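# Four arms sort stickered items into matching-color bins

## Task

Put every item into the container whose color matches the color of the sticker on that item.

## Robot and tools

Robots: four identical i2rt Big YAM arms named arm1, arm2, arm3 and arm4. Each has six revolute joints, a two-finger gripper and a wrist camera that rides on top of the hand and looks toward the fingertips. Reach is roughly 1.0 m from the joint1 axis. Room cameras are cam_room_a1, cam_room_a2, cam_room_b1 and cam_room_b2. Wrist cameras are arm1_cam_wrist to arm4_cam_wrist.

Frames: every pose uses one scene frame with its origin on the floor and +z up. Feet (base_link) sit at arm1 (-0.644, 1.377, 0.914), arm2 (-0.655, -0.555, 0.928), arm3 (0.651, -1.332, 0.868), arm4 (0.648, 0.477, 0.879); each foot looks along its own +x, and the quaternions given turn arm1 and arm4 to face roughly +y and arm2 and arm3 to face roughly -y. The hand point lies between the finger pads, about 1 cm short of the tips. In the hand frame the fingers extend along +z and open and close along y. Quaternions are written w, x, y, z.

Tool move: one action for any subset of arms plus an optional cameras list. Each arm key (arm1..arm4) takes an object with:
- joints: absolute joint targets by name. joint1_rad -2.879 to 2.879 (base yaw, positive counter-clockwise seen from above, 0 along the foot's +x); joint2_rad 0 to 3.141 (shoulder, 0 = upper arm pointing back, positive lifts it up and forward); joint3_rad 0 to 3.019 (elbow, 0 = folded, positive opens); joint4_rad -1.692 to 1.57 (hand pitch, positive tips fingers up); joint5_rad -1.57 to 1.57 (sideways swing, positive to the arm's right); joint6_rad -2.094 to 2.094 (roll, positive clockwise viewed from behind the hand); gripper_m 0 to 0.093 m, the fingertip gap. Radians and metres.
- target: an absolute hand pose, one list of seven numbers per arm, [x, y, z, qw, qx, qy, qz], metres, scene frame, in the same form as the hand line. The hand travels straight from its current hand_target toward it. When target is given, joints may contain only gripper_m.
- speed: top path speed in m/s, 0.002 to 0.5, default 0.25; only allowed with target. Rotation is capped at twice this value in rad/s.
Arms left out receive no new command. All motions start together; all hand paths in one call finish together, paced by the slowest, lasting 0.5 to 10 s. Unknown keys make a call invalid; out-of-range numbers get it refused, and a refusal cancels the later move, wait and finished_scene calls in that reply. A move with no action returns the full state, the scene number and all images.

Tool wait: seconds from 0 to 10, optional cameras; commands nothing new. Tool zoom_image: camera name and region [x0, y0, x1, y1] in pixels of that camera's latest image, top-left origin, at most 504 by 504. Tool read_manual returns licence text only. Tool finished_scene: pass the current scene number; it cannot be undone, and after the one that ends the first scene, make no further calls in that reply.

Reading results: each robot shows joint_positions, Joint velocities (rad/s, gripper in m/s; "within noise" means still), joint torques (N m, positive toward larger joint values, entries 3 and 4 wrap at ±28), hand and hand_target poses, joint_status and hand_status. The "move" line lists each arm given a motion with "done" or its worst status. Status words: off_target (stopped short, may still push), time_out (joint kept a nearby target and keeps pushing; on_its_own lists such joints, "held at" is a target, not a reading), not_followed (a safety check withheld the targets: "joint command not followed" or "pose unreachable"), limit_stop_at_motor_heat. An arm listed under "as last shown" was not commanded; its omitted lines repeat earlier values. Images can be slightly older than the state; the pictures line gives their order.

Behaviour to expect: the controller clips each step to 100 mm and 20 degrees from the measured hand, so hands lag, drift, overshoot speed near full stretch and often finish a centimetre or more off. Joint moves can swing the hand along wide curves. Paths do not avoid objects or other arms. A joint not re-commanded may keep pushing toward its old goal; to relax it, send its reported position. Tiny changes may not move a joint at all.

Gripper: when gripping something rigid at full force, gripper_m reads up to about 0.005 below the object's width (or up to 0.002 above on some units); closed empty it reads 0.000 to 0.003. Slightly below the first-contact reading the grip is gentle; about 0.005 lower, or more for soft, small or round things, it squeezes at full force (about 50 to 64 N per pad). Soft items crush more with smaller targets. Release by commanding a gap well above the reading.

Avoid: pushing objects off the work area or onto the floor; dropping items from height or releasing them while moving; slamming into fixed or heavy things; any hard contact between two robots, including one gripper closing on another's fingers (the clearance check may act late and ignores fingers, gripper housings and wrist cameras). Long holding, stretched poses or pushing at unreachable poses heat motors; MOTOR HOT warns at 85 °C and at 100 °C the arm goes limp for 30 to 60 s or more, dropping anything held. Objects may get small random nudges. Items must stay in their bins after the robots let go.

Each tool is called after "Emit:" as name(argument=value, ...), one argument or row to a line, values as JSON.

## Session

Emit:
move(
  cameras=["cam_room_a1","cam_room_a2","cam_room_b1","cam_room_b2"],
)

Scene clock: 0.00 s.
Joint torques (N m): no reading
Motor temperatures (°C): arm1=[21 24 26 23 21 21 21] | arm2=[23 24 25 22 22 20 23] | arm3=[24 23 23 23 24 23 23] | arm4=[22 21 22 22 24 21 24]
Heat: arm1: hottest joint3_rad 26 °C; arm2: hottest joint3_rad 25 °C; arm3: hottest joint1_rad 24 °C; arm4: hottest joint5_rad 24 °C.
Joint velocities: within noise
arm1.joint_positions: joint1_rad=-0.168 joint2_rad=+0.560 joint3_rad=+1.361 joint4_rad=-1.410 joint5_rad=+0.240 joint6_rad=+0.692 gripper_m=+0.09396
arm1.joint_status: not commanded
arm1.hand: x=-0.5739 y=+1.5732 z=+1.4376 quat_wxyz=(-0.303, +0.280, -0.837, -0.359) (m; scene frame)
arm1.hand_target: x=-0.5739 y=+1.5706 z=+1.4504 quat_wxyz=(-0.308, +0.276, -0.832, -0.370) (m; scene frame)
arm1.hand_status: not commanded
arm2.joint_positions: joint1_rad=+0.198 joint2_rad=+0.483 joint3_rad=+1.641 joint4_rad=-1.210 joint5_rad=-0.086 joint6_rad=-0.484 gripper_m=+0.09396
arm2.joint_status: not commanded
arm2.hand: x=-0.6060 y=-0.6654 z=+1.6315 quat_wxyz=(-0.468, -0.246, -0.683, +0.505) (m; scene frame)
arm2.hand_target: x=-0.6080 y=-0.6596 z=+1.6377 quat_wxyz=(-0.472, -0.243, -0.677, +0.510) (m; scene frame)
arm2.hand_status: not commanded
arm3.joint_positions: joint1_rad=+0.130 joint2_rad=+0.645 joint3_rad=+1.695 joint4_rad=-1.138 joint5_rad=+0.075 joint6_rad=+0.392 gripper_m=+0.09396
arm3.joint_status: not commanded
arm3.hand: x=+0.6384 y=-1.5186 z=+1.5920 quat_wxyz=(-0.552, -0.621, -0.389, +0.398) (m; scene frame)
arm3.hand_target: x=+0.6384 y=-1.5137 z=+1.6002 quat_wxyz=(-0.558, -0.615, -0.384, +0.402) (m; scene frame)
arm3.hand_status: not commanded
arm4.joint_positions: joint1_rad=+0.147 joint2_rad=+0.437 joint3_rad=+1.709 joint4_rad=-1.566 joint5_rad=+0.245 joint6_rad=+0.670 gripper_m=+0.09396
arm4.joint_status: not commanded
arm4.hand: x=+0.6821 y=+0.5397 z=+1.5256 quat_wxyz=(-0.292, +0.355, -0.719, -0.522) (m; scene frame)
arm4.hand_target: x=+0.6830 y=+0.5357 z=+1.5308 quat_wxyz=(-0.294, +0.352, -0.714, -0.529) (m; scene frame)
arm4.hand_status: not commanded
pictures: cam_room_a1, cam_room_a2, cam_room_b1, cam_room_b2
Images, in order (width x height): cam_room_a1 672x504, cam_room_a2 672x504, cam_room_b1 672x504, cam_room_b2 672x504.

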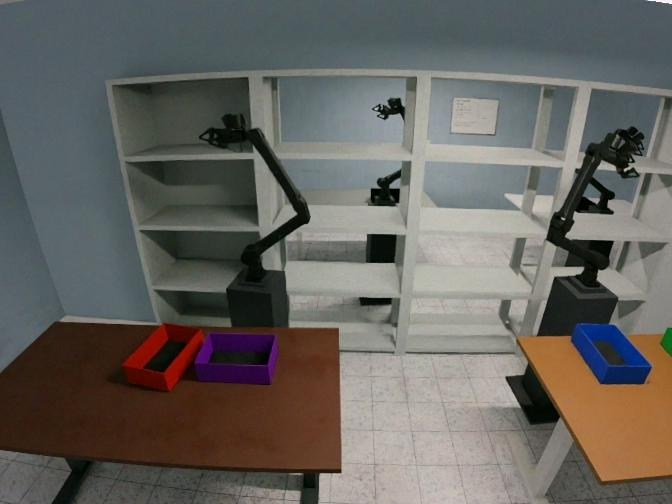

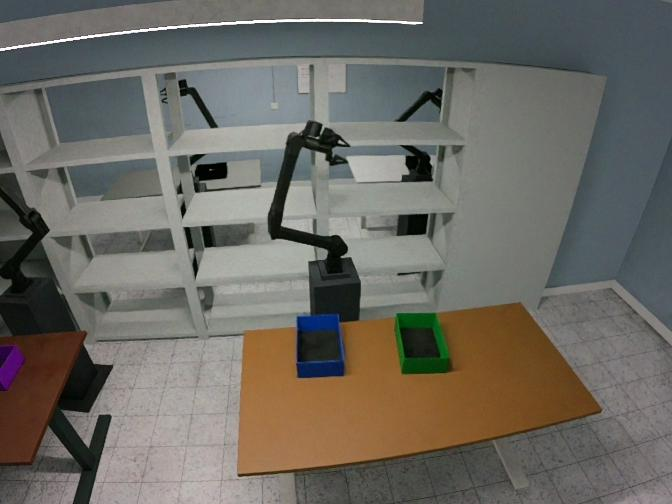

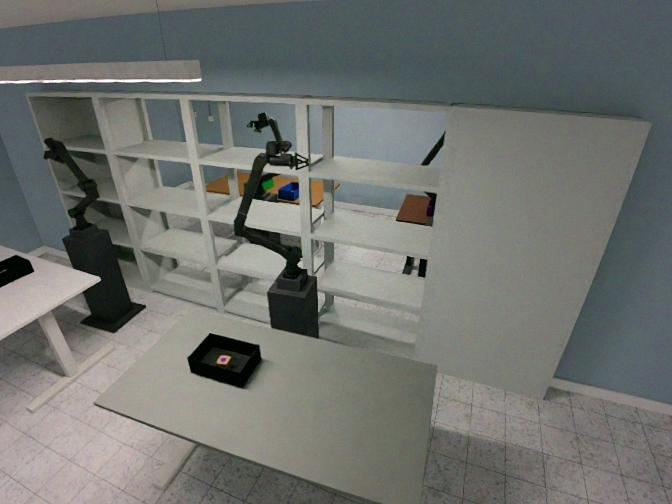

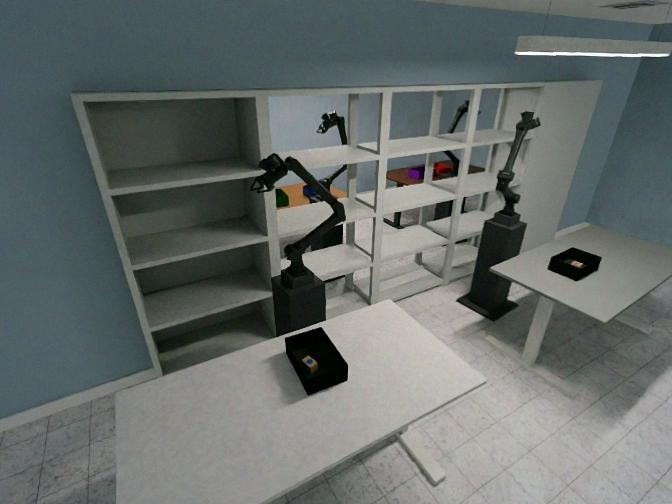

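Emit:
move(
  arm1={"joints":{"joint1_rad":1.5,"joint2_rad":1.2,"joint3_rad":1.2,"joint4_rad":-1.1,"joint5_rad":0,"joint6_rad":0}},
  arm2={"joints":{"joint1_rad":-1.6,"joint2_rad":1.2,"joint3_rad":1.2,"joint4_rad":-1.1,"joint5_rad":0,"joint6_rad":0}},
  arm3={"joints":{"joint1_rad":1.4,"joint2_rad":1.2,"joint3_rad":1.2,"joint4_rad":-1.1,"joint5_rad":0,"joint6_rad":0}},
  arm4={"joints":{"joint1_rad":-1.6,"joint2_rad":1.2,"joint3_rad":1.2,"joint4_rad":-1.1,"joint5_rad":0,"joint6_rad":0}},
  cameras=["arm1_cam_wrist","arm2_cam_wrist","arm3_cam_wrist","arm4_cam_wrist"],
)

Scene clock: 8.43 s.
Joint torques (N m): arm1=[-1.79 -7.53 12.64 1.47 0.08 -0.09] | arm2=[1.03 -11.87 13.01 1.68 -0.06 0.19] | arm3=[1.55 -8.88 11.51 0.79 0.12 -0.11] | arm4=[0.91 -10.99 11.51 1.05 0.04 -0.09]
Motor temperatures (°C): arm1=[21 24 27 23 21 21 21] | arm2=[23 24 26 22 22 20 23] | arm3=[24 23 24 23 24 23 23] | arm4=[22 21 23 22 24 21 24]
Heat: arm1: hottest joint3_rad 27 °C; arm2: hottest joint3_rad 26 °C; arm3: hottest joint1_rad 24 °C; arm4: hottest joint5_rad 24 °C.
move: arm1 done; arm2 done; arm3 done; arm4 done
Joint velocities: within noise
arm1.joint_positions: joint1_rad=+1.501 joint2_rad=+1.218 joint3_rad=+1.185 joint4_rad=-1.110 joint5_rad=-0.002 joint6_rad=+0.007 gripper_m=+0.09399
arm1.joint_status: all done
arm1.hand: x=-1.0787 y=+1.3770 z=+1.1920 quat_wxyz=(+0.000, +0.975, -0.003, -0.220) (m; scene frame)
arm1.hand_target: x=-1.0816 y=+1.3779 z=+1.2079 quat_wxyz=(-0.001, +0.971, -0.001, -0.241) (m; scene frame)
arm1.hand_status: not commanded
arm2.joint_positions: joint1_rad=-1.604 joint2_rad=+1.213 joint3_rad=+1.179 joint4_rad=-1.102 joint5_rad=+0.001 joint6_rad=-0.013 gripper_m=+0.09398
arm2.joint_status: all done
arm2.hand: x=-1.0931 y=-0.5924 z=+1.1986 quat_wxyz=(-0.006, -0.975, -0.047, +0.215) (m; scene frame)
arm2.hand_target: x=-1.0964 y=-0.5945 z=+1.2143 quat_wxyz=(-0.009, -0.972, -0.043, +0.232) (m; scene frame)
arm2.hand_status: not commanded
arm3.joint_positions: joint1_rad=+1.393 joint2_rad=+1.191 joint3_rad=+1.175 joint4_rad=-1.097 joint5_rad=-0.002 joint6_rad=+0.007 gripper_m=+0.09397
arm3.joint_status: all done
arm3.hand: x=+1.0673 y=-1.4559 z=+1.1485 quat_wxyz=(-0.226, -0.146, -0.962, +0.038) (m; scene frame)
arm3.hand_target: x=+1.0742 y=-1.4554 z=+1.1569 quat_wxyz=(-0.232, -0.140, -0.962, +0.041) (m; scene frame)
arm3.hand_status: not commanded
arm4.joint_positions: joint1_rad=-1.605 joint2_rad=+1.214 joint3_rad=+1.162 joint4_rad=-1.106 joint5_rad=+0.001 joint6_rad=+0.014 gripper_m=+0.09398
arm4.joint_status: all done
arm4.hand: x=+1.0830 y=+0.4873 z=+1.1389 quat_wxyz=(-0.202, +0.004, -0.979, -0.002) (m; scene frame)
arm4.hand_target: x=+1.0914 y=+0.4900 z=+1.1638 quat_wxyz=(-0.231, +0.014, -0.973, -0.002) (m; scene frame)
arm4.hand_status: not commanded
pictures: arm1_cam_wrist, arm2_cam_wrist, arm3_cam_wrist, arm4_cam_wrist
Images, in order (width x height): arm1_cam_wrist 672x504, arm2_cam_wrist 672x504, arm3_cam_wrist 672x504, arm4_cam_wrist 672x504.

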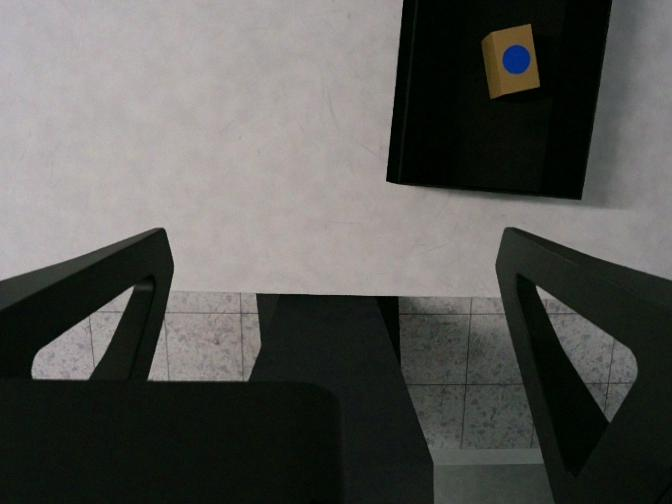

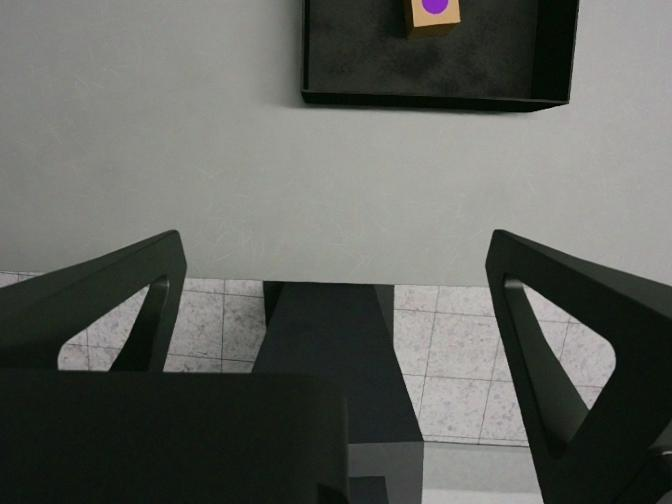

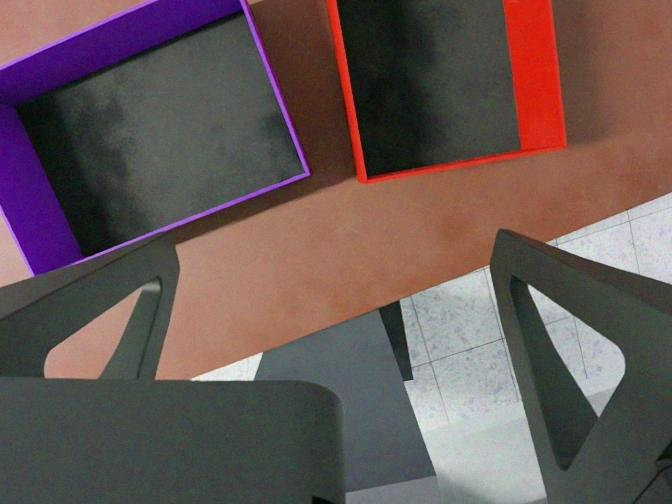

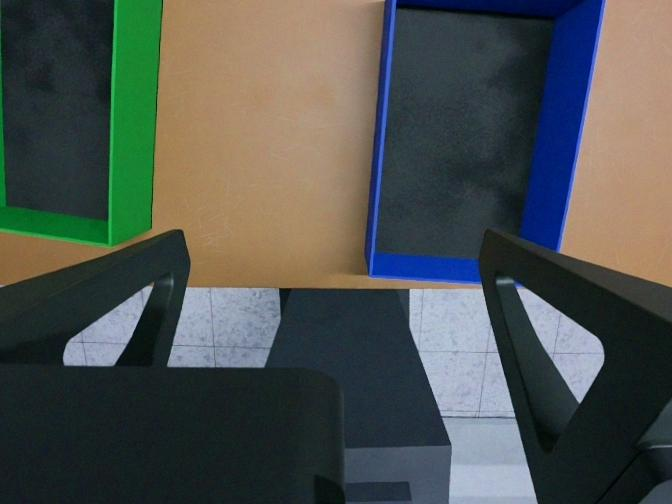

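Emit:
move(
  arm1={"target":[-1.157,1.570,0.935,-0.0136,-0.9818,-0.0773,0.1731],"speed":0.3},
  arm2={"target":[-1.244,-0.497,0.935,0.0166,0.9803,0.0943,-0.1728],"speed":0.3},
  arm3={"joints":{"joint2_rad":0.7,"joint3_rad":0.7,"joint4_rad":0.2}},
  arm4={"joints":{"joint2_rad":0.7,"joint3_rad":0.7,"joint4_rad":0.2}},
  cameras=["arm1_cam_wrist","arm2_cam_wrist"],
)

Scene clock: 33.70 s.
Joint torques (N m): arm1=[-1.9 -14.21 12.62 1.31 -0.21 -0.08] | arm2=[0.56 -18.61 12.66 1.98 -0.31 -0.08] | arm3=[1.55 -2.43 9.39 2.45 0.1 -0.12] | arm4=[1.2 -2.96 9.61 2.18 0.07 -0.09]
Motor temperatures (°C): arm1=[21 24 29 23 21 21 21] | arm2=[23 25 31 22 22 20 23] | arm3=[24 24 26 23 24 23 23] | arm4=[22 22 30 22 24 21 24]
Heat: arm1: hottest joint3_rad 29 °C; arm2: hottest joint3_rad 31 °C; arm3: hottest joint3_rad 26 °C; arm4: hottest joint3_rad 30 °C.
move: arm1 off_target; arm2 off_target; arm3 done; arm4 done
Joint velocities: within noise
arm1.joint_positions: joint1_rad=+1.086 joint2_rad=+1.817 joint3_rad=+1.099 joint4_rad=-0.644 joint5_rad=-0.180 joint6_rad=-0.537 gripper_m=+0.09399
arm1.joint_status: not commanded
arm1.hand: x=-1.1304 y=+1.5585 z=+0.9120 quat_wxyz=(+0.030, +0.987, +0.070, -0.141) (m; scene frame)
arm1.hand_target: x=-1.1556 y=+1.5694 z=+0.9359 quat_wxyz=(+0.013, +0.982, +0.077, -0.173) (m; scene frame)
arm1.hand_status: off_target (0.037 m and 4.3 deg from the pose sent, 0.331 m and 10.8 deg at the start)
arm2.joint_positions: joint1_rad=-1.815 joint2_rad=+1.878 joint3_rad=+1.196 joint4_rad=-0.614 joint5_rad=-0.108 joint6_rad=-0.288 gripper_m=+0.09398
arm2.joint_status: not commanded
arm2.hand: x=-1.2174 y=-0.5015 z=+0.9198 quat_wxyz=(-0.022, -0.986, -0.087, +0.144) (m; scene frame)
arm2.hand_target: x=-1.2426 y=-0.4972 z=+0.9359 quat_wxyz=(-0.016, -0.980, -0.094, +0.173) (m; scene frame)
arm2.hand_status: off_target (0.031 m and 3.5 deg from the pose sent, 0.318 m and 7.3 deg at the start)
arm3.joint_positions: joint1_rad=+1.393 joint2_rad=+0.698 joint3_rad=+0.707 joint4_rad=+0.182 joint5_rad=-0.002 joint6_rad=+0.007 gripper_m=+0.09397
arm3.joint_status: all done
arm3.hand: x=+1.0336 y=-1.4429 z=+1.3458 quat_wxyz=(-0.764, -0.091, -0.628, +0.116) (m; scene frame)
arm3.hand_target: x=+1.0345 y=-1.4409 z=+1.3451 quat_wxyz=(-0.767, -0.087, -0.625, +0.117) (m; scene frame)
arm3.hand_status: not commanded
arm4.joint_positions: joint1_rad=-1.605 joint2_rad=+0.703 joint3_rad=+0.699 joint4_rad=+0.180 joint5_rad=+0.001 joint6_rad=+0.014 gripper_m=+0.09398
arm4.joint_status: all done
arm4.hand: x=+1.0532 y=+0.4874 z=+1.3461 quat_wxyz=(-0.765, +0.004, -0.644, -0.013) (m; scene frame)
arm4.hand_target: x=+1.0511 y=+0.4895 z=+1.3529 quat_wxyz=(-0.773, +0.010, -0.635, -0.010) (m; scene frame)
arm4.hand_status: not commanded
pictures: arm1_cam_wrist, arm2_cam_wrist
Images, in order (width x height): arm1_cam_wrist 672x504, arm2_cam_wrist 672x504.

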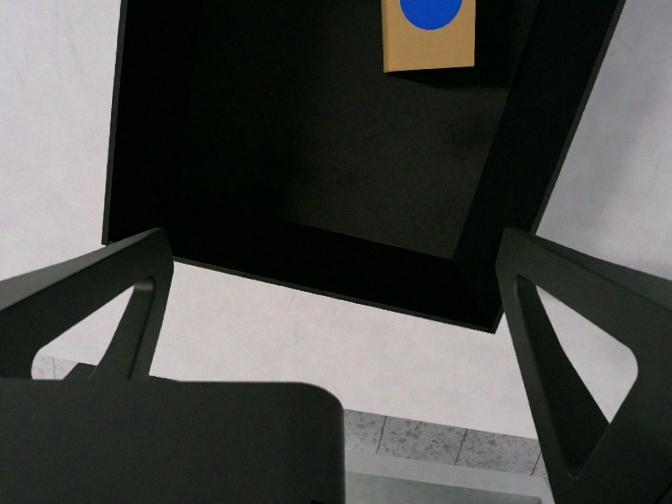

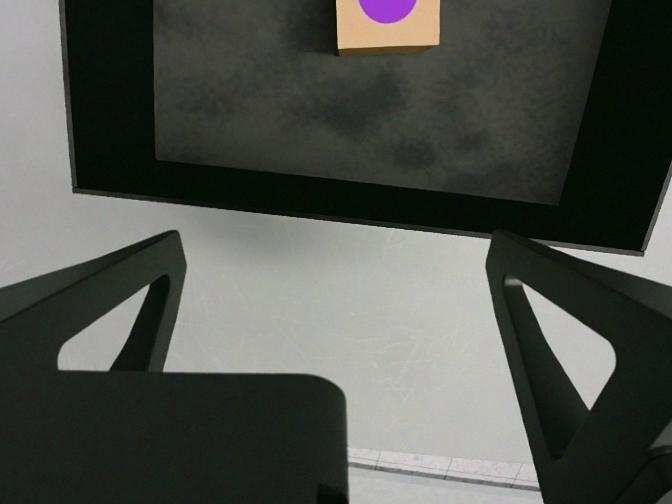

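Emit:
move(
  arm1={"target":[-1.207,1.590,0.855,-0.0136,-0.9818,-0.0773,0.1731]},
  arm2={"target":[-1.295,-0.488,0.855,0.0166,0.9803,0.0943,-0.1728]},
  arm3={"joints":{"joint1_rad":-1.94}},
  arm4={"joints":{"joint1_rad":0.956}},
  cameras=["arm1_cam_wrist","arm2_cam_wrist"],
)

Scene clock: 54.87 s.
Joint torques (N m): arm1=[-1.08 -16.56 11.64 1.46 -0.16 -0.06] | arm2=[0.26 -21.07 11.86 1.81 -0.31 -0.08] | arm3=[0.79 -3.31 9.4 2.47 -0.09 -0.11] | arm4=[0.91 -2.67 9.77 2.13 0.13 -0.08]
Motor temperatures (°C): arm1=[21 25 31 23 21 21 21] | arm2=[23 26 33 22 22 20 23] | arm3=[24 23 28 23 24 23 23] | arm4=[22 22 30 22 24 21 24]
Heat: arm1: hottest joint3_rad 31 °C; arm2: hottest joint3_rad 33 °C; arm3: hottest joint3_rad 28 °C; arm4: hottest joint3_rad 30 °C.
move: arm1 off_target; arm2 off_target; arm3 done; arm4 done
Joint velocities: within noise
arm1.joint_positions: joint1_rad=+1.086 joint2_rad=+2.064 joint3_rad=+1.234 joint4_rad=-0.530 joint5_rad=-0.180 joint6_rad=-0.538 gripper_m=+0.09399
arm1.joint_status: not commanded
arm1.hand: x=-1.1788 y=+1.5795 z=+0.8329 quat_wxyz=(+0.030, +0.987, +0.070, -0.142) (m; scene frame)
arm1.hand_target: x=-1.2056 y=+1.5894 z=+0.8562 quat_wxyz=(+0.014, +0.982, +0.077, -0.173) (m; scene frame)
arm1.hand_status: off_target (0.037 m and 4.2 deg from the pose sent, 0.101 m and 4.3 deg at the start)
arm2.joint_positions: joint1_rad=-1.815 joint2_rad=+2.115 joint3_rad=+1.342 joint4_rad=-0.516 joint5_rad=-0.109 joint6_rad=-0.291 gripper_m=+0.09398
arm2.joint_status: not commanded
arm2.hand: x=-1.2703 y=-0.4947 z=+0.8426 quat_wxyz=(-0.022, -0.985, -0.089, +0.148) (m; scene frame)
arm2.hand_target: x=-1.2939 y=-0.4882 z=+0.8559 quat_wxyz=(-0.016, -0.980, -0.094, +0.173) (m; scene frame)
arm2.hand_status: off_target (0.028 m and 3.1 deg from the pose sent, 0.102 m and 3.5 deg at the start)
arm3.joint_positions: joint1_rad=-1.931 joint2_rad=+0.703 joint3_rad=+0.707 joint4_rad=+0.182 joint5_rad=+0.002 joint6_rad=+0.005 gripper_m=+0.09402
arm3.joint_status: all done
arm3.hand: x=+0.2937 y=-1.1381 z=+1.3387 quat_wxyz=(+0.178, -0.621, +0.160, +0.746) (m; scene frame)
arm3.hand_target: x=+0.2966 y=-1.1359 z=+1.3400 quat_wxyz=(+0.184, -0.616, +0.159, +0.750) (m; scene frame)
arm3.hand_status: not commanded
arm4.joint_positions: joint1_rad=+0.956 joint2_rad=+0.703 joint3_rad=+0.699 joint4_rad=+0.180 joint5_rad=-0.002 joint6_rad=+0.013 gripper_m=+0.09402
arm4.joint_status: all done
arm4.hand: x=+0.3084 y=+0.6928 z=+1.3490 quat_wxyz=(-0.205, +0.615, -0.182, -0.739) (m; scene frame)
arm4.hand_target: x=+0.3101 y=+0.6919 z=+1.3557 quat_wxyz=(-0.212, +0.607, -0.176, -0.745) (m; scene frame)
arm4.hand_status: not commanded
pictures: arm1_cam_wrist, arm2_cam_wrist
Images, in order (width x height): arm1_cam_wrist 672x504, arm2_cam_wrist 672x504.

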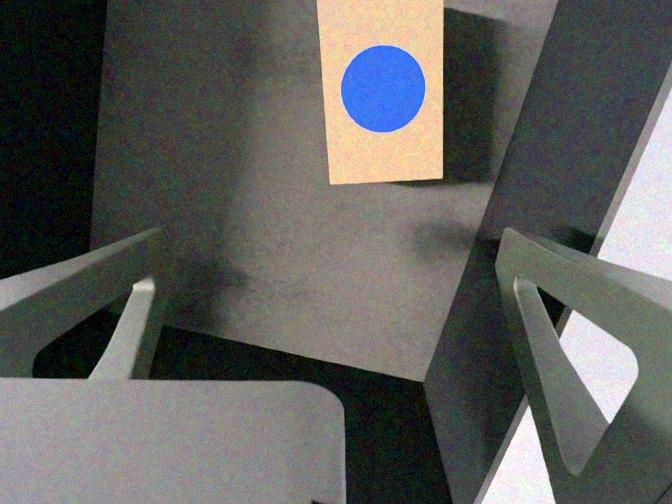

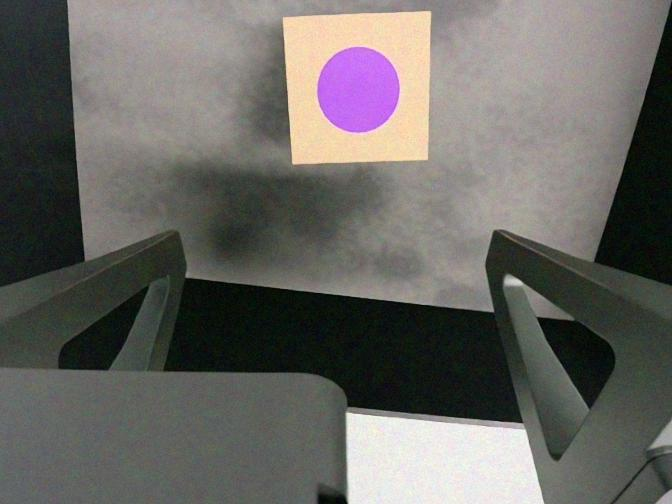

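Emit:
move(
  arm1={"target":[-1.246,1.593,0.778,-0.0136,-0.9818,-0.0773,0.1731],"speed":0.12,"joints":{"gripper_m":0.074}},
  arm2={"target":[-1.336,-0.492,0.771,0.0166,0.9803,0.0943,-0.1728],"speed":0.12,"joints":{"gripper_m":0.08}},
  arm3={"joints":{"joint2_rad":0.4,"joint3_rad":0.9,"joint4_rad":-0.7,"joint6_rad":0}},
  arm4={"joints":{"joint2_rad":0.4,"joint3_rad":0.9,"joint4_rad":-0.7,"joint6_rad":0}},
  cameras=["arm1_cam_wrist","arm2_cam_wrist","arm3_cam_wrist","arm4_cam_wrist"],
)

Scene clock: 68.27 s.
Joint torques (N m): arm1=[-1.44 -16.26 11.25 1.43 -0.06 0.12] | arm2=[1.38 -21.3 11.58 1.98 -0.1 0.06] | arm3=[0.62 1.32 10.21 1.55 -0.08 -0.1] | arm4=[1.03 2.14 9.16 1.16 0.14 -0.07]
Motor temperatures (°C): arm1=[21 26 32 23 21 21 21] | arm2=[23 26 33 22 22 20 23] | arm3=[24 23 28 23 24 23 23] | arm4=[22 22 30 22 24 21 24]
Heat: arm1: hottest joint3_rad 32 °C; arm2: hottest joint3_rad 33 °C; arm3: hottest joint3_rad 28 °C; arm4: hottest joint3_rad 30 °C.
move: arm1 off_target; arm2 off_target; arm3 done; arm4 done
Joint velocities: within noise
arm1.joint_positions: joint1_rad=+1.104 joint2_rad=+2.252 joint3_rad=+1.364 joint4_rad=-0.446 joint5_rad=-0.178 joint6_rad=-0.531 gripper_m=+0.07404
arm1.joint_status: all done
arm1.hand: x=-1.2216 y=+1.5866 z=+0.7706 quat_wxyz=(+0.024, +0.985, +0.077, -0.152) (m; scene frame)
arm1.hand_target: x=-1.2451 y=+1.5925 z=+0.7791 quat_wxyz=(+0.014, +0.982, +0.077, -0.173) (m; scene frame)
arm1.hand_status: off_target (0.026 m and 2.7 deg from the pose sent, 0.088 m and 4.2 deg at the start)
arm2.joint_positions: joint1_rad=-1.815 joint2_rad=+2.322 joint3_rad=+1.502 joint4_rad=-0.449 joint5_rad=-0.109 joint6_rad=-0.291 gripper_m=+0.08009
arm2.joint_status: all done
arm2.hand: x=-1.3155 y=-0.4886 z=+0.7726 quat_wxyz=(-0.020, -0.983, -0.089, +0.157) (m; scene frame)
arm2.hand_target: x=-1.3351 y=-0.4923 z=+0.7717 quat_wxyz=(-0.017, -0.980, -0.094, +0.173) (m; scene frame)
arm2.hand_status: off_target (0.021 m and 2.0 deg from the pose sent, 0.097 m and 3.1 deg at the start)
arm3.joint_positions: joint1_rad=-1.931 joint2_rad=+0.404 joint3_rad=+0.888 joint4_rad=-0.693 joint5_rad=+0.002 joint6_rad=+0.005 gripper_m=+0.09402
arm3.joint_status: all done
arm3.hand: x=+0.4016 y=-1.1944 z=+1.3335 quat_wxyz=(+0.144, -0.755, +0.192, +0.610) (m; scene frame)
arm3.hand_target: x=+0.4055 y=-1.1940 z=+1.3398 quat_wxyz=(+0.149, -0.752, +0.192, +0.612) (m; scene frame)
arm3.hand_status: not commanded
arm4.joint_positions: joint1_rad=+0.956 joint2_rad=+0.399 joint3_rad=+0.894 joint4_rad=-0.689 joint5_rad=-0.002 joint6_rad=+0.013 gripper_m=+0.09402
arm4.joint_status: all done
arm4.hand: x=+0.4139 y=+0.6269 z=+1.3538 quat_wxyz=(-0.169, +0.740, -0.219, -0.614) (m; scene frame)
arm4.hand_target: x=+0.4148 y=+0.6265 z=+1.3542 quat_wxyz=(-0.173, +0.743, -0.215, -0.610) (m; scene frame)
arm4.hand_status: not commanded
pictures: arm1_cam_wrist, arm2_cam_wrist, arm3_cam_wrist, arm4_cam_wrist
Images, in order (width x height): arm1_cam_wrist 672x504, arm2_cam_wrist 672x504, arm3_cam_wrist 672x504, arm4_cam_wrist 672x504.

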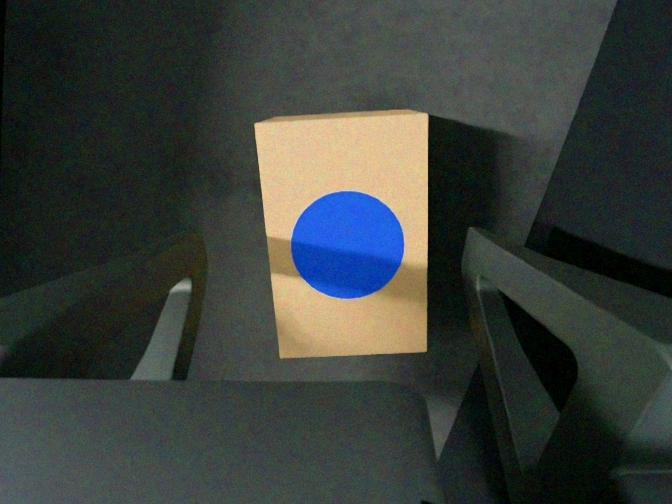

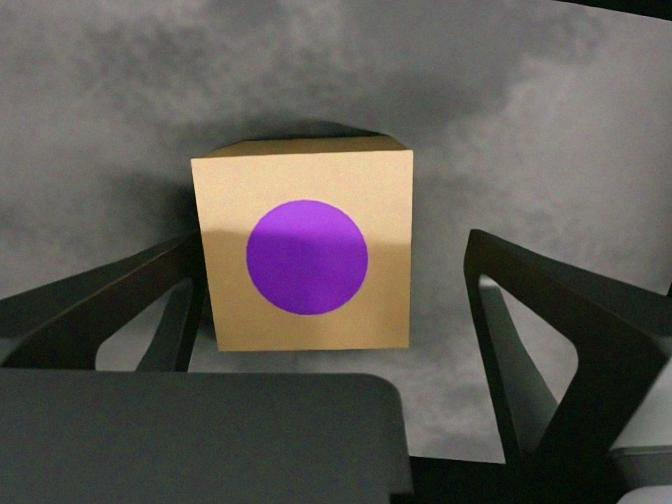

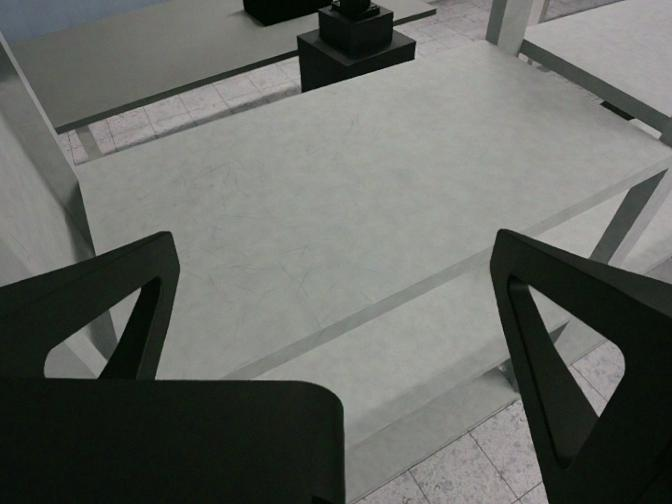

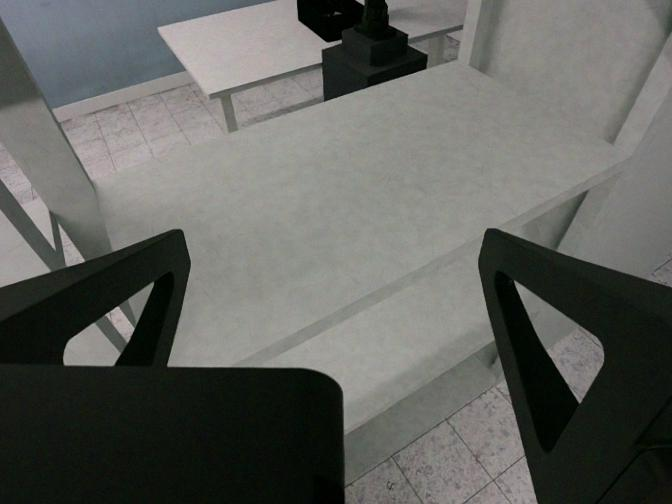

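Emit:
move(
  arm1={"joints":{"gripper_m":0.03}},
  arm2={"target":[-1.337,-0.503,0.771,0.0166,0.9803,0.0943,-0.1728],"speed":0.08},
  cameras=["arm1_cam_wrist","arm2_cam_wrist"],
)

Scene clock: 74.60 s.
Joint torques (N m): arm1=[-1.38 -16.85 10.4 1.31 -0.07 0.15] | arm2=[1.2 -21.3 11.48 2.09 0.03 0.19] | arm3=[0.56 1.26 10.22 1.55 -0.09 -0.11] | arm4=[0.62 1.96 9.18 1.17 0.13 -0.07]
Motor temperatures (°C): arm1=[21 26 31 23 21 21 21] | arm2=[23 26 32 22 22 20 23] | arm3=[24 23 28 23 24 23 23] | arm4=[22 22 31 22 24 21 24]
Heat: arm1: hottest joint3_rad 31 °C; arm2: hottest joint3_rad 32 °C; arm3: hottest joint3_rad 28 °C; arm4: hottest joint3_rad 31 °C.
move: arm1 done; arm2 off_target
Joint velocities: within noise
arm1.joint_positions: joint1_rad=+1.104 joint2_rad=+2.252 joint3_rad=+1.373 joint4_rad=-0.443 joint5_rad=-0.177 joint6_rad=-0.530 gripper_m=+0.03007
arm1.joint_status: all done
arm1.hand: x=-1.2264 y=+1.5888 z=+0.7735 quat_wxyz=(+0.021, +0.984, +0.077, -0.157) (m; scene frame)
arm1.hand_target: x=-1.2450 y=+1.5925 z=+0.7789 quat_wxyz=(+0.014, +0.982, +0.077, -0.173) (m; scene frame)
arm1.hand_status: not commanded
arm2.joint_positions: joint1_rad=-1.794 joint2_rad=+2.322 joint3_rad=+1.502 joint4_rad=-0.449 joint5_rad=-0.106 joint6_rad=-0.288 gripper_m=+0.08009
arm2.joint_status: not commanded
arm2.hand: x=-1.3168 y=-0.5021 z=+0.7725 quat_wxyz=(-0.021, -0.983, -0.098, +0.156) (m; scene frame)
arm2.hand_target: x=-1.3361 y=-0.5033 z=+0.7717 quat_wxyz=(-0.017, -0.980, -0.094, +0.173) (m; scene frame)
arm2.hand_status: off_target (0.020 m and 2.0 deg from the pose sent, 0.026 m and 2.0 deg at the start)
arm3, arm4: as last shown
pictures: arm1_cam_wrist, arm2_cam_wrist
Images, in order (width x height): arm1_cam_wrist 672x504, arm2_cam_wrist 672x504.

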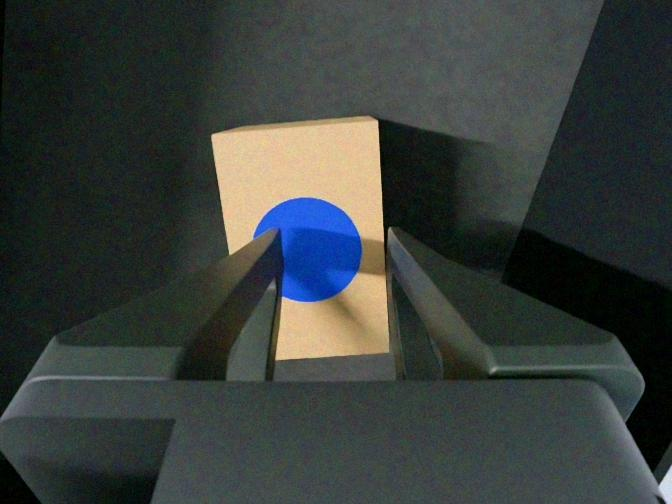

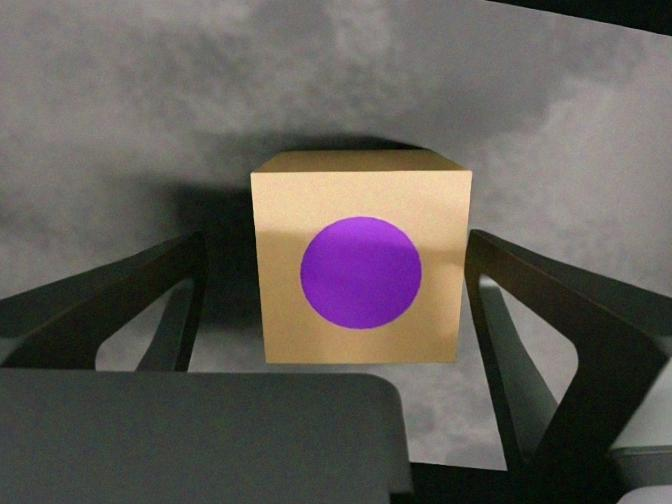

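Emit:
move(
  arm1={"joints":{"gripper_m":0.074}},
  arm2={"joints":{"gripper_m":0.03}},
)

Emit:
move(
  arm1={"target":[-1.249,1.582,0.755,-0.0136,-0.9818,-0.0773,0.1731],"speed":0.08},
  cameras=["arm1_cam_wrist","arm2_cam_wrist"],
)

Scene clock: 85.63 s.
Joint torques (N m): arm1=[-0.56 -16.38 10.48 1.32 -0.1 0.11] | arm2=[1.14 -21.54 11.45 2.02 -0.06 0.19] | arm3=[0.44 1.32 10.28 1.52 -0.09 -0.11] | arm4=[0.79 2.32 9.14 1.11 0.12 -0.09]
Motor temperatures (°C): arm1=[21 26 32 23 21 21 21] | arm2=[23 27 31 22 22 20 23] | arm3=[24 23 29 23 24 23 23] | arm4=[22 21 32 22 24 21 24]
Heat: arm1: hottest joint3_rad 32 °C; arm2: hottest joint3_rad 31 °C; arm3: hottest joint3_rad 29 °C; arm4: hottest joint3_rad 32 °C.
move: arm1 done; arm2 off_target
Joint velocities: within noise
arm1.joint_positions: joint1_rad=+1.104 joint2_rad=+2.252 joint3_rad=+1.373 joint4_rad=-0.443 joint5_rad=-0.177 joint6_rad=-0.529 gripper_m=+0.07393
arm1.joint_status: all done
arm1.hand: x=-1.2264 y=+1.5887 z=+0.7735 quat_wxyz=(+0.022, +0.984, +0.076, -0.157) (m; scene frame)
arm1.hand_target: x=-1.2450 y=+1.5926 z=+0.7789 quat_wxyz=(+0.014, +0.982, +0.077, -0.173) (m; scene frame)
arm1.hand_status: not commanded
arm2.joint_positions: joint1_rad=-1.794 joint2_rad=+2.322 joint3_rad=+1.502 joint4_rad=-0.448 joint5_rad=-0.104 joint6_rad=-0.288 gripper_m=+0.05285
arm2.joint_status: gripper_m off_target (ended at +0.05287, target +0.03000)
arm2.hand: x=-1.3171 y=-0.5016 z=+0.7726 quat_wxyz=(-0.019, -0.983, -0.097, +0.157) (m; scene frame)
arm2.hand_target: x=-1.3361 y=-0.5032 z=+0.7717 quat_wxyz=(-0.017, -0.980, -0.094, +0.173) (m; scene frame)
arm2.hand_status: not commanded
arm3, arm4: as last shown
pictures: none

Scene clock: 86.73 s.
Joint torques (N m): arm1=[-0.97 -16.79 10.29 1.35 -0.02 0.11] | arm2=[1.14 -21.48 11.44 2.02 -0.05 0.19] | arm3=[0.56 1.32 10.22 1.58 -0.09 -0.1] | arm4=[1.03 2.08 9.1 1.18 0.14 -0.07]
Motor temperatures (°C): arm1=[21 26 32 23 21 21 21] | arm2=[23 27 31 22 22 20 23] | arm3=[24 23 29 23 24 23 23] | arm4=[22 21 32 22 24 21 24]
Heat: arm1: hottest joint3_rad 32 °C; arm2: hottest joint3_rad 31 °C; arm3: hottest joint3_rad 29 °C; arm4: hottest joint3_rad 32 °C.
move: arm1 off_target
Joint velocities: within noise
arm1.joint_positions: joint1_rad=+1.121 joint2_rad=+2.298 joint3_rad=+1.373 joint4_rad=-0.401 joint5_rad=-0.172 joint6_rad=-0.513 gripper_m=+0.07393
arm1.joint_status: not commanded
arm1.hand: x=-1.2266 y=+1.5787 z=+0.7484 quat_wxyz=(+0.023, +0.985, +0.076, -0.154) (m; scene frame)
arm1.hand_target: x=-1.2482 y=+1.5817 z=+0.7557 quat_wxyz=(+0.014, +0.982, +0.077, -0.173) (m; scene frame)
arm1.hand_status: off_target (0.024 m and 2.5 deg from the pose sent, 0.030 m and 2.1 deg at the start)
arm2, arm3, arm4: as last shown
pictures: arm1_cam_wrist, arm2_cam_wrist
Images, in order (width x height): arm1_cam_wrist 672x504, arm2_cam_wrist 672x504.

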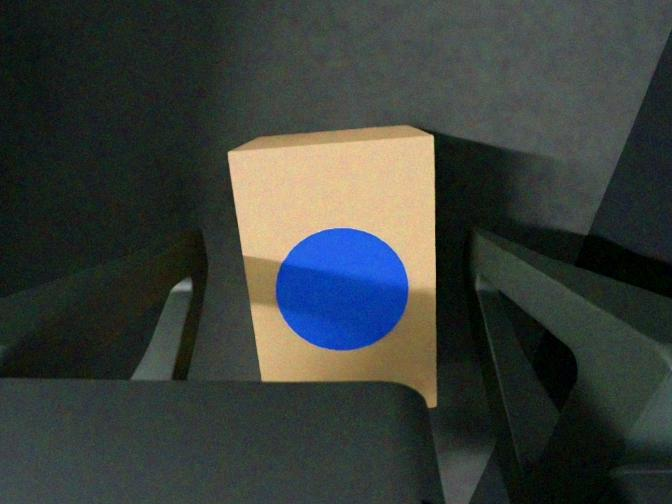

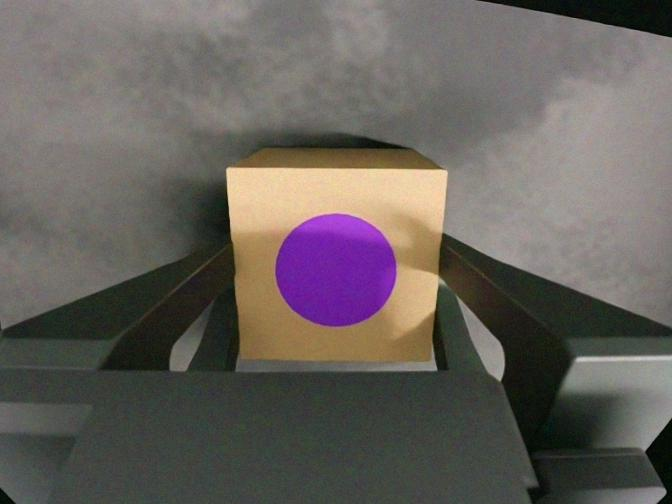

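Emit:
move(
  arm1={"joints":{"gripper_m":0.02}},
  arm2={"target":[-1.25,-0.50,0.92,0.0166,0.9803,0.0943,-0.1728],"speed":0.2},
  cameras=["arm1_cam_wrist","arm2_cam_wrist"],
)

Scene clock: 94.60 s.
Joint torques (N m): arm1=[-0.56 -16.73 10.33 1.42 -0.11 0.1] | arm2=[-0.09 -20.19 8.1 0.92 -0.32 -0.02] | arm3=[0.79 1.38 10.26 1.52 -0.09 -0.11] | arm4=[0.85 2.43 9.14 1.1 0.13 -0.06]
Motor temperatures (°C): arm1=[21 27 32 23 21 21 21] | arm2=[23 27 31 22 22 20 23] | arm3=[24 23 29 23 24 23 23] | arm4=[22 21 32 22 24 21 24]
Heat: arm1: hottest joint3_rad 32 °C; arm2: hottest joint3_rad 31 °C; arm3: hottest joint3_rad 29 °C; arm4: hottest joint3_rad 32 °C.
move: arm1 off_target; arm2 done
Joint velocities: within noise
arm1.joint_positions: joint1_rad=+1.121 joint2_rad=+2.298 joint3_rad=+1.373 joint4_rad=-0.400 joint5_rad=-0.171 joint6_rad=-0.512 gripper_m=+0.04397
arm1.joint_status: gripper_m off_target (ended at +0.04400, target +0.02000)
arm1.hand: x=-1.2268 y=+1.5790 z=+0.7485 quat_wxyz=(+0.022, +0.985, +0.075, -0.154) (m; scene frame)
arm1.hand_target: x=-1.2482 y=+1.5817 z=+0.7557 quat_wxyz=(+0.014, +0.982, +0.077, -0.173) (m; scene frame)
arm1.hand_status: not commanded
arm2.joint_positions: joint1_rad=-1.802 joint2_rad=+1.926 joint3_rad=+1.266 joint4_rad=-0.556 joint5_rad=-0.106 joint6_rad=-0.288 gripper_m=+0.05285
arm2.joint_status: not commanded
arm2.hand: x=-1.2576 y=-0.5039 z=+0.9228 quat_wxyz=(-0.014, -0.979, -0.094, +0.181) (m; scene frame)
arm2.hand_target: x=-1.2500 y=-0.5000 z=+0.9200 quat_wxyz=(-0.017, -0.980, -0.094, +0.173) (m; scene frame)
arm2.hand_status: done (0.009 m and 1.0 deg from the pose sent, 0.162 m and 1.9 deg at the start)
arm3, arm4: as last shown
pictures: arm1_cam_wrist, arm2_cam_wrist
Images, in order (width x height): arm1_cam_wrist 672x504, arm2_cam_wrist 672x504.

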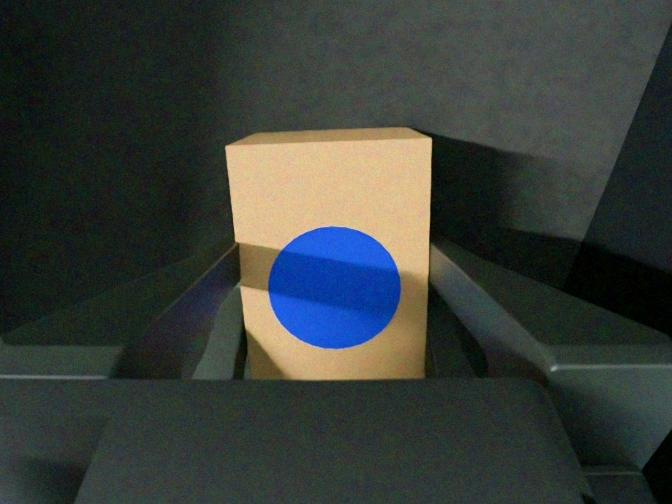

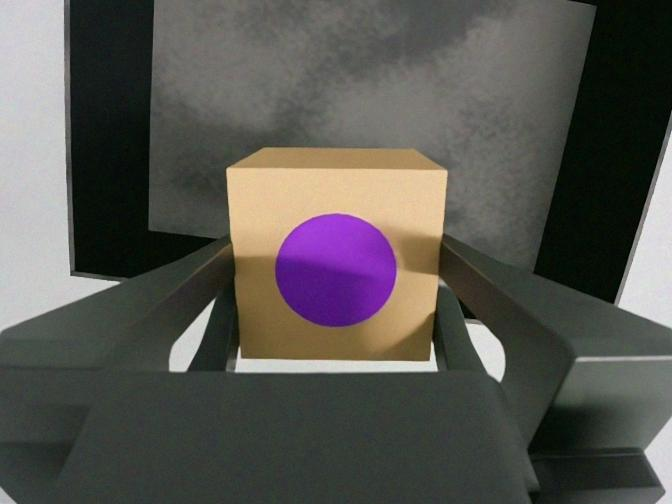

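Emit:
move(
  arm1={"target":[-1.18,1.575,0.95,-0.0136,-0.9818,-0.0773,0.1731],"speed":0.2},
  arm2={"target":[-0.95,-0.70,1.30,0.0449,0.9512,0.2549,-0.1677],"speed":0.4},
)

Emit:
move(
  arm1={"target":[-0.938,1.547,1.30,0.0449,-0.9512,0.2549,0.1677],"speed":0.4},
  arm2={"target":[-0.655,-0.895,1.33,0.1228,0.6964,0.6964,-0.1228],"speed":0.4},
)

Emit:
move(
  arm1={"target":[-0.644,1.717,1.33,0.1228,-0.6964,0.6964,0.1228],"speed":0.4},
  cameras=["arm1_cam_wrist","arm2_cam_wrist","cam_room_b1","cam_room_b2"],
)

Scene clock: 110.97 s.
Joint torques (N m): arm1=[-2.37 -15.09 9.26 0.68 -0.23 -0.02] | arm2=[0.85 -5.66 14.52 0.87 0.11 0.22] | arm3=[0.56 1.32 10.24 1.55 -0.09 -0.11] | arm4=[0.97 2.14 9.14 1.22 0.13 -0.08]
Motor temperatures (°C): arm1=[21 27 33 23 21 21 22] | arm2=[23 27 30 22 22 20 24] | arm3=[24 23 29 23 24 23 23] | arm4=[22 21 33 22 24 21 24]
Heat: arm1: hottest joint3_rad 33 °C; arm2: hottest joint3_rad 30 °C; arm3: hottest joint3_rad 29 °C; arm4: hottest joint3_rad 33 °C.
move: arm1 done; arm2 off_target
Joint velocities: within noise
arm1.joint_positions: joint1_rad=+1.105 joint2_rad=+1.849 joint3_rad=+1.238 joint4_rad=-0.679 joint5_rad=-0.178 joint6_rad=-0.528 gripper_m=+0.04397
arm1.joint_status: not commanded
arm1.hand: x=-1.1826 y=+1.5707 z=+0.9442 quat_wxyz=(+0.014, +0.982, +0.077, -0.172) (m; scene frame)
arm1.hand_target: x=-1.1801 y=+1.5750 z=+0.9500 quat_wxyz=(+0.013, +0.982, +0.077, -0.173) (m; scene frame)
arm1.hand_status: done (0.008 m and 0.2 deg from the pose sent, 0.207 m and 2.4 deg at the start)
arm2.joint_positions: joint1_rad=-1.249 joint2_rad=+1.000 joint3_rad=+1.280 joint4_rad=-1.520 joint5_rad=-0.035 joint6_rad=-0.095 gripper_m=+0.05285
arm2.joint_status: not commanded
arm2.hand: x=-0.9447 y=-0.6983 z=+1.2842 quat_wxyz=(-0.044, -0.951, -0.263, +0.158) (m; scene frame)
arm2.hand_target: x=-0.9496 y=-0.6998 z=+1.2997 quat_wxyz=(-0.045, -0.951, -0.255, +0.168) (m; scene frame)
arm2.hand_status: off_target (0.017 m and 1.5 deg from the pose sent, 0.525 m and 19.1 deg at the start)
arm3, arm4: as last shown
pictures: none

Scene clock: 113.13 s.
Joint torques (N m): arm1=[-2.37 -2.61 15.04 0.57 0.06 0.14] | arm2=[0.62 -6.71 15.94 1.74 0.15 0.15] | arm3=[0.62 1.38 10.19 1.58 -0.09 -0.11] | arm4=[1.03 2.26 9.13 1.18 0.15 -0.1]
Motor temperatures (°C): arm1=[21 27 33 23 21 21 22] | arm2=[23 27 31 22 22 20 24] | arm3=[24 23 29 23 24 23 23] | arm4=[22 21 33 22 24 21 24]
Heat: arm1: hottest joint3_rad 33 °C; arm2: hottest joint3_rad 31 °C; arm3: hottest joint3_rad 29 °C; arm4: hottest joint3_rad 33 °C.
move: arm1 off_target; arm2 off_target
Joint velocities: within noise
arm1.joint_positions: joint1_rad=+1.000 joint2_rad=+1.064 joint3_rad=+1.343 joint4_rad=-1.543 joint5_rad=+0.008 joint6_rad=+0.002 gripper_m=+0.04402
arm1.joint_status: not commanded
arm1.hand: x=-0.9347 y=+1.5413 z=+1.2825 quat_wxyz=(-0.041, +0.956, -0.247, -0.155) (m; scene frame)
arm1.hand_target: x=-0.9376 y=+1.5467 z=+1.2997 quat_wxyz=(-0.045, +0.951, -0.255, -0.168) (m; scene frame)
arm1.hand_status: off_target (0.019 m and 1.9 deg from the pose sent, 0.432 m and 39.0 deg at the start)
arm2.joint_positions: joint1_rad=-0.109 joint2_rad=+1.056 joint3_rad=+1.375 joint4_rad=-1.606 joint5_rad=+0.000 joint6_rad=-0.003 gripper_m=+0.05287
arm2.joint_status: not commanded
arm2.hand: x=-0.6536 y=-0.8830 z=+1.3026 quat_wxyz=(-0.100, -0.696, -0.704, +0.098) (m; scene frame)
arm2.hand_target: x=-0.6549 y=-0.8934 z=+1.3296 quat_wxyz=(-0.123, -0.696, -0.696, +0.123) (m; scene frame)
arm2.hand_status: off_target (0.030 m and 4.0 deg from the pose sent, 0.353 m and 59.1 deg at the start)
arm3, arm4: as last shown
pictures: none

Scene clock: 115.10 s.
Joint torques (N m): arm1=[-1.2 -3.25 16.42 0.91 -0.02 0.05] | arm2=[0.5 -6.71 15.94 1.72 0.15 0.14] | arm3=[0.62 1.32 10.19 1.54 -0.08 -0.1] | arm4=[1.03 2.2 9.16 1.1 0.16 -0.07]
Motor temperatures (°C): arm1=[21 27 33 23 21 21 22] | arm2=[23 27 32 22 22 20 24] | arm3=[24 23 29 23 24 23 23] | arm4=[22 21 33 22 24 21 24]
Heat: arm1: hottest joint3_rad 33 °C; arm2: hottest joint3_rad 32 °C; arm3: hottest joint3_rad 29 °C; arm4: hottest joint3_rad 33 °C.
move: arm1 off_target
Joint velocities: within noise
arm1.joint_positions: joint1_rad=-0.033 joint2_rad=+1.082 joint3_rad=+1.424 joint4_rad=-1.631 joint5_rad=+0.027 joint6_rad=+0.024 gripper_m=+0.04410
arm1.joint_status: not commanded
arm1.hand: x=-0.6444 y=+1.7090 z=+1.3017 quat_wxyz=(-0.102, +0.702, -0.698, -0.099) (m; scene frame)
arm1.hand_target: x=-0.6440 y=+1.7156 z=+1.3295 quat_wxyz=(-0.123, +0.696, -0.696, -0.123) (m; scene frame)
arm1.hand_status: off_target (0.029 m and 3.7 deg from the pose sent, 0.343 m and 61.0 deg at the start)
arm2, arm3, arm4: as last shown
pictures: arm1_cam_wrist, arm2_cam_wrist, cam_room_b1, cam_room_b2
Images, in order (width x height): arm1_cam_wrist 672x504, arm2_cam_wrist 672x504, cam_room_b1 672x504, cam_room_b2 672x504.

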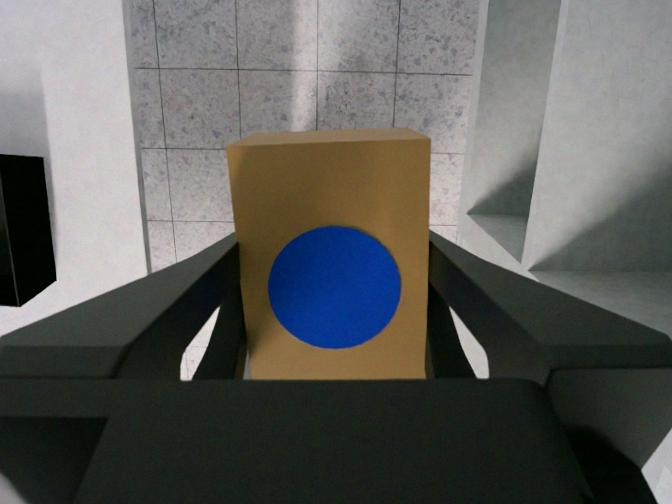

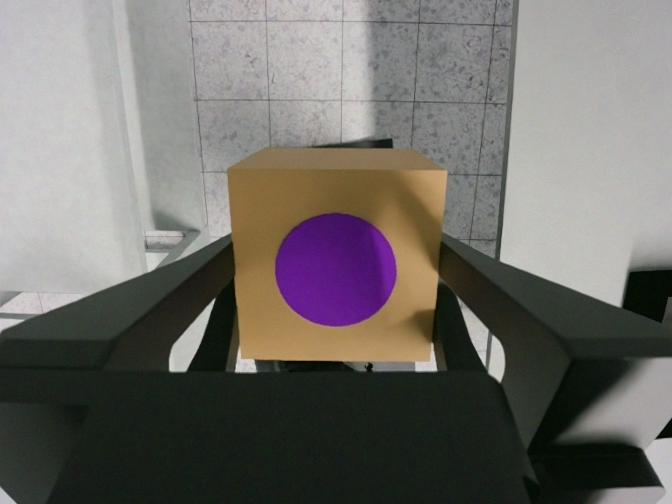

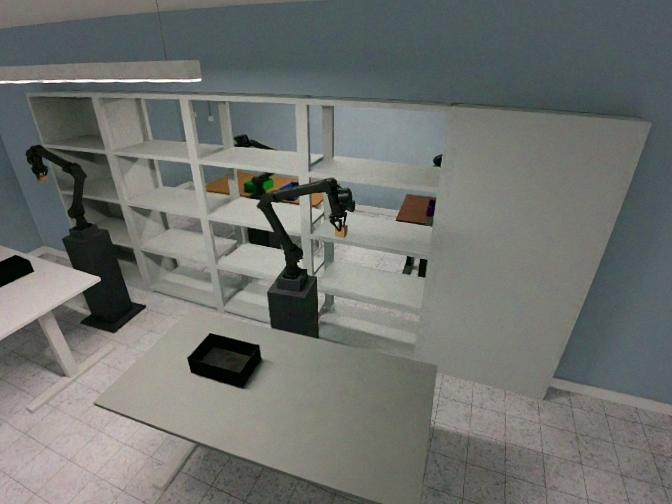

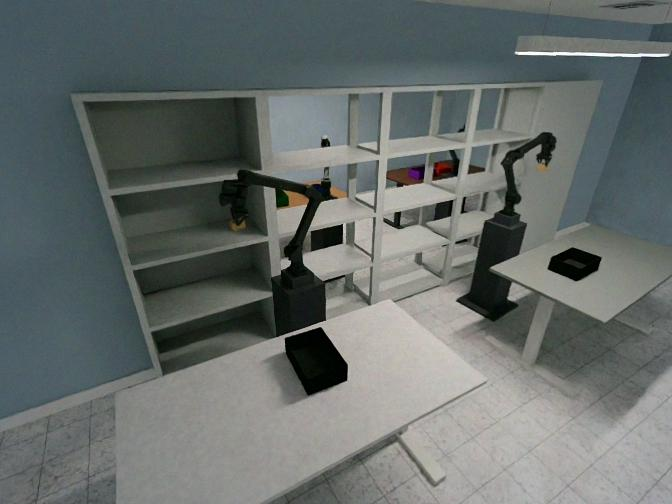

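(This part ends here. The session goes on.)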